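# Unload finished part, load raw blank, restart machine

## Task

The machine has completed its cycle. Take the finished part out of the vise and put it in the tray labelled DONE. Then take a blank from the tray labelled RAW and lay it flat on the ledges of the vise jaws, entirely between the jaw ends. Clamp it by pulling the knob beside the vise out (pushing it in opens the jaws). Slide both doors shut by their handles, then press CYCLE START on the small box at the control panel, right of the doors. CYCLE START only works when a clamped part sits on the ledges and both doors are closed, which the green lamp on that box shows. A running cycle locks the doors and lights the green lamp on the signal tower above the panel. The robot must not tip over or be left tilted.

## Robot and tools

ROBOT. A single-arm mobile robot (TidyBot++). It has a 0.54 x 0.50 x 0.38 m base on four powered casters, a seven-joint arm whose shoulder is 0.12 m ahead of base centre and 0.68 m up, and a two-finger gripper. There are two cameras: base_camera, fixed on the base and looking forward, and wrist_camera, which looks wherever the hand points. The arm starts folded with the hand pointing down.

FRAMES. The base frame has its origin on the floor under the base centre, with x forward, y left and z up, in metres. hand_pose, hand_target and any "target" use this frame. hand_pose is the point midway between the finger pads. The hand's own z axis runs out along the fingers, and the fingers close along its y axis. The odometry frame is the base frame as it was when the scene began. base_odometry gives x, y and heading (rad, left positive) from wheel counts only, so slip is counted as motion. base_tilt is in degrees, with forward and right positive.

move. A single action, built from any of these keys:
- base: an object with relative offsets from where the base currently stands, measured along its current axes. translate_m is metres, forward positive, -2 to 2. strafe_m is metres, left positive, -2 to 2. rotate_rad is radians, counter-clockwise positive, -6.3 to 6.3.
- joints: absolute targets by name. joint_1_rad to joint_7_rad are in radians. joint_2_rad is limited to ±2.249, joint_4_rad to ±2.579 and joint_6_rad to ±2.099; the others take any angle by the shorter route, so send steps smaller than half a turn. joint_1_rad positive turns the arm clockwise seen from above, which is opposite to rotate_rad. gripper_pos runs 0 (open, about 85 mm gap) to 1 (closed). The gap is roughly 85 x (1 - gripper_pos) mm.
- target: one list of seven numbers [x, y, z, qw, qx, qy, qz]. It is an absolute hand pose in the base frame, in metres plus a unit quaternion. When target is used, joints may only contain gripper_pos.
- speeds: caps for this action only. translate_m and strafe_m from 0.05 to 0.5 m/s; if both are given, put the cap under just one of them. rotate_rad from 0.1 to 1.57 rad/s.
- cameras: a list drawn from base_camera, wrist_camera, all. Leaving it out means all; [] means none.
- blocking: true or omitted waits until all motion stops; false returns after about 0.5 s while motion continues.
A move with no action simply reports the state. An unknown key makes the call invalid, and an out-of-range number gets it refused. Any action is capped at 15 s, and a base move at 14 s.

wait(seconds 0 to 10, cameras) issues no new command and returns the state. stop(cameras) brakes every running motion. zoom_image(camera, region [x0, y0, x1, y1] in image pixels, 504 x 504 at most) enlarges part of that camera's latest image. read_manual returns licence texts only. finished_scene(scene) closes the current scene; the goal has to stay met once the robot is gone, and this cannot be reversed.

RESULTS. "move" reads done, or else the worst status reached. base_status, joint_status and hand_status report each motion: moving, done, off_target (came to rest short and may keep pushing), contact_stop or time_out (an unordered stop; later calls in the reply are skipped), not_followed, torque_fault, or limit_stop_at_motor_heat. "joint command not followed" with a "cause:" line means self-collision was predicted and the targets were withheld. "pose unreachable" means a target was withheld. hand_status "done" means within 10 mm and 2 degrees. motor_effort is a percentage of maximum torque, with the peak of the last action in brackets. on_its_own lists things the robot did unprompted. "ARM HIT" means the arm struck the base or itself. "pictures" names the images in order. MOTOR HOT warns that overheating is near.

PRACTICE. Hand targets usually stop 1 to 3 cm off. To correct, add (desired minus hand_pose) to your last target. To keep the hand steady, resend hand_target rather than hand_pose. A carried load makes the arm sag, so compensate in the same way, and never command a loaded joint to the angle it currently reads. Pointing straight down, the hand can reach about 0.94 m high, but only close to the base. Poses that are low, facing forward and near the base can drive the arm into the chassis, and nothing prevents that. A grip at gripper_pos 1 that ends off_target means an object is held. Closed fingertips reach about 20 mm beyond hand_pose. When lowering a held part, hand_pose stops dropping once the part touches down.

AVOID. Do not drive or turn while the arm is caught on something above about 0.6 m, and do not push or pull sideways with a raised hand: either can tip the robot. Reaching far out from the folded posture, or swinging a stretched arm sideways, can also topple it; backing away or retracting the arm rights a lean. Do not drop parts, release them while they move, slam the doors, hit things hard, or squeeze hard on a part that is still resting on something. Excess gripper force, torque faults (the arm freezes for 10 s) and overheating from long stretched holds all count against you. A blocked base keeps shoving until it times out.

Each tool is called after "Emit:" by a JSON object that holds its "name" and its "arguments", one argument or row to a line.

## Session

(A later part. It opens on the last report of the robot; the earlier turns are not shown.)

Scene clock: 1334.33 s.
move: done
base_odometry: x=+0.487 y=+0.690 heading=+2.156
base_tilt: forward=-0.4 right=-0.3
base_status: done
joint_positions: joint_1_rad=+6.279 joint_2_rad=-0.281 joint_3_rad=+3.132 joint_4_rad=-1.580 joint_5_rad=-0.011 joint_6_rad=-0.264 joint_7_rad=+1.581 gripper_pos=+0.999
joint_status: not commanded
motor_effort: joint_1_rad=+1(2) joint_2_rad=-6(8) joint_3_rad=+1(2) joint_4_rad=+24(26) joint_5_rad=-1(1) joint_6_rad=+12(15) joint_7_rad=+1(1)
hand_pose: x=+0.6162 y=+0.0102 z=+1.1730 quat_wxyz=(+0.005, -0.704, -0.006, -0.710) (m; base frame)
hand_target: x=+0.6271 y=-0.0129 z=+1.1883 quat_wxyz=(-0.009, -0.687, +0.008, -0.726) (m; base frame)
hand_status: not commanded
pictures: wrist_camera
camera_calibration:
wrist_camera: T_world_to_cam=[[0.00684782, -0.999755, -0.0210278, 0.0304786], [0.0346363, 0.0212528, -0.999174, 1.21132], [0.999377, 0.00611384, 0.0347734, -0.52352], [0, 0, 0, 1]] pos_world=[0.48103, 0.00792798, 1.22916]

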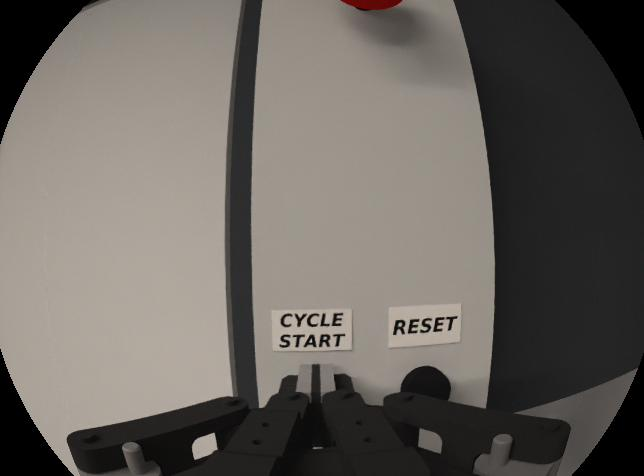

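Emit:
{"name": "move", "arguments": {
  "base": {"translate_m": 0.02},
  "speeds": {"translate_m": 0.05},
  "cameras": ["wrist_camera"]
}}

Emit:
{"name": "zoom_image", "arguments": {
  "camera": "wrist_camera",
  "region": [220, 230, 420, 430]
}}

Scene clock: 1340.57 s.
move: done
base_odometry: x=+0.476 y=+0.706 heading=+2.156
base_tilt: forward=-0.4 right=-0.3
base_status: done
joint_positions: joint_1_rad=+6.279 joint_2_rad=-0.324 joint_3_rad=+3.132 joint_4_rad=-1.608 joint_5_rad=-0.011 joint_6_rad=-0.277 joint_7_rad=+1.581 gripper_pos=+0.999
joint_status: not commanded
motor_effort: joint_1_rad=+2(3) joint_2_rad=+5(7) joint_3_rad=+3(3) joint_4_rad=+29(31) joint_5_rad=-1(1) joint_6_rad=+19(21) joint_7_rad=+1(1)
hand_pose: x=+0.5975 y=+0.0101 z=+1.1728 quat_wxyz=(+0.005, -0.703, -0.007, -0.711) (m; base frame)
hand_target: x=+0.6271 y=-0.0129 z=+1.1883 quat_wxyz=(-0.009, -0.687, +0.008, -0.726) (m; base frame)
hand_status: not commanded
pictures: wrist_camera
camera_calibration:
wrist_camera: T_world_to_cam=[[0.00692004, -0.999763, -0.0206273, 0.0300102], [0.0371763, 0.0208707, -0.999091, 1.21024], [0.999285, 0.0061469, 0.0373119, -0.507786], [0, 0, 0, 1]] pos_world=[0.462223, 0.00786589, 1.2287]

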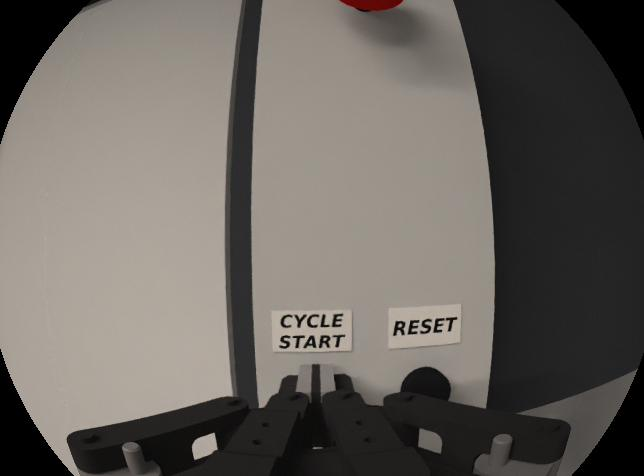

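Scaled by 2.520.

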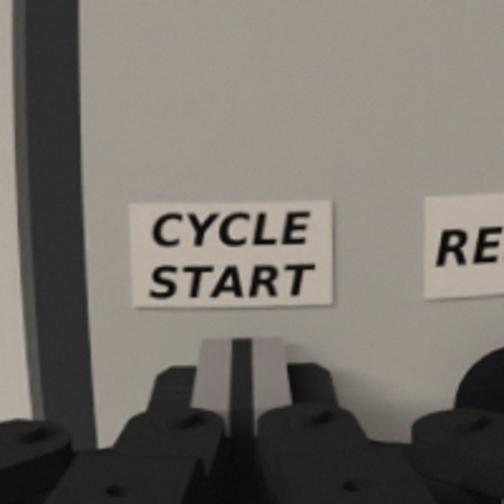

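Emit:
{"name": "move", "arguments": {
  "base": {"translate_m": -0.12},
  "speeds": {"translate_m": 0.2},
  "cameras": ["wrist_camera"]
}}

Scene clock: 1343.87 s.
move: done
base_odometry: x=+0.542 y=+0.606 heading=+2.156
base_tilt: forward=-0.4 right=-0.2
base_status: done
joint_positions: joint_1_rad=+6.280 joint_2_rad=-0.261 joint_3_rad=+3.135 joint_4_rad=-1.580 joint_5_rad=-0.011 joint_6_rad=-0.245 joint_7_rad=+1.581 gripper_pos=+0.999
joint_status: not commanded
motor_effort: joint_1_rad=+1(3) joint_2_rad=-12(16) joint_3_rad=+0(3) joint_4_rad=+22(27) joint_5_rad=-1(1) joint_6_rad=+8(18) joint_7_rad=+1(1)
hand_pose: x=+0.6261 y=+0.0076 z=+1.1689 quat_wxyz=(+0.004, -0.705, -0.004, -0.710) (m; base frame)
hand_target: x=+0.6271 y=-0.0129 z=+1.1883 quat_wxyz=(-0.009, -0.687, +0.008, -0.726) (m; base frame)
hand_status: not commanded
pictures: wrist_camera
camera_calibration:
wrist_camera: T_world_to_cam=[[0.00223807, -0.999757, -0.0219456, 0.0316962], [0.0337473, 0.0220086, -0.999188, 1.2075], [0.999428, 0.00149565, 0.0337883, -0.532192], [0, 0, 0, 1]] pos_world=[0.491067, 0.00590896, 1.2252]

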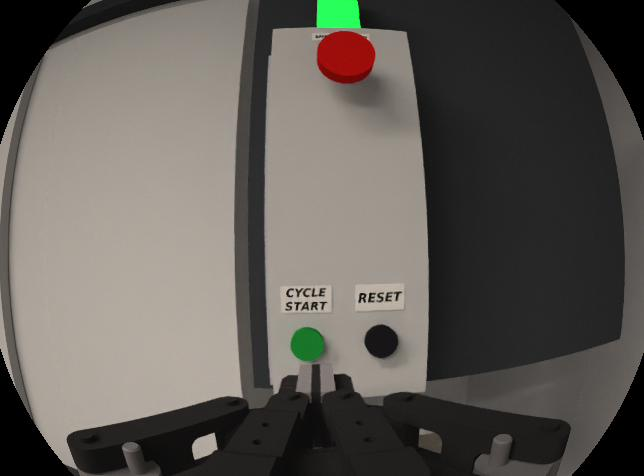

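Emit:
{"name": "move", "arguments": {
  "base": {"translate_m": -0.25},
  "joints": {"joint_6_rad": 0.3},
  "cameras": ["wrist_camera"]
}}

Scene clock: 1349.17 s.
move: done
base_odometry: x=+0.680 y=+0.397 heading=+2.155
base_tilt: forward=-0.4 right=-0.2
base_status: done
joint_positions: joint_1_rad=+6.280 joint_2_rad=-0.259 joint_3_rad=+3.135 joint_4_rad=-1.574 joint_5_rad=-0.011 joint_6_rad=+0.246 joint_7_rad=+1.581 gripper_pos=+0.999
joint_status: all done
motor_effort: joint_1_rad=+1(1) joint_2_rad=-12(17) joint_3_rad=+0(1) joint_4_rad=+21(24) joint_5_rad=-1(1) joint_6_rad=+7(10) joint_7_rad=+1(1)
hand_pose: x=+0.5885 y=+0.0058 z=+1.3174 quat_wxyz=(+0.003, -0.510, -0.002, -0.860) (m; base frame)
hand_target: x=+0.5793 y=-0.0124 z=+1.3379 quat_wxyz=(-0.011, -0.482, +0.007, -0.876) (m; base frame)
hand_status: not commanded
pictures: wrist_camera
camera_calibration:
wrist_camera: T_world_to_cam=[[0.00958736, -0.999643, -0.024927, 0.0328857], [0.503464, 0.0263636, -0.863614, 0.902138], [0.863963, -0.00427004, 0.503537, -1.03868], [0, 0, 0, 1]] pos_world=[0.44287, 0.00465519, 1.30293]

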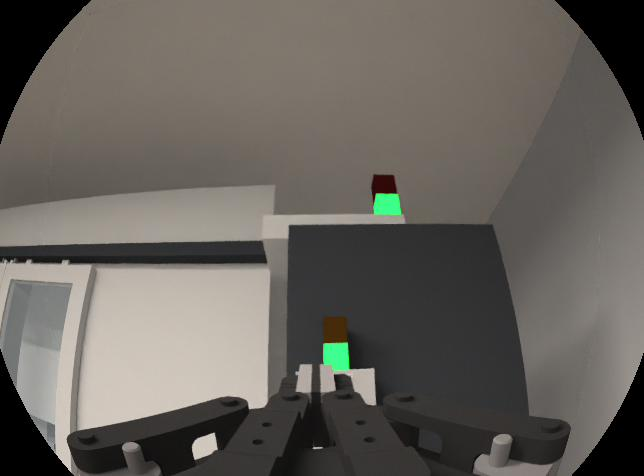

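Emit:
{"name": "zoom_image", "arguments": {
  "camera": "wrist_camera",
  "region": [260, 150, 460, 420]
}}

Scaled by 1.867.

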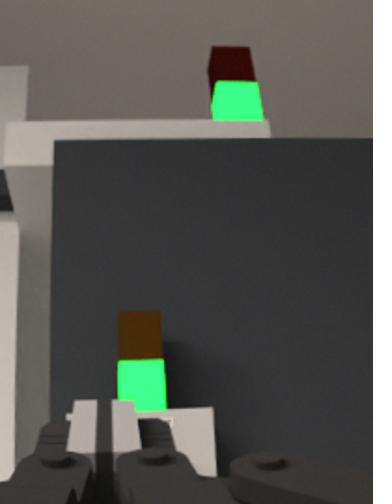

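Emit:
{"name": "finished_scene", "arguments": {
  "scene": 1
}}

The scene is finished: the task was done.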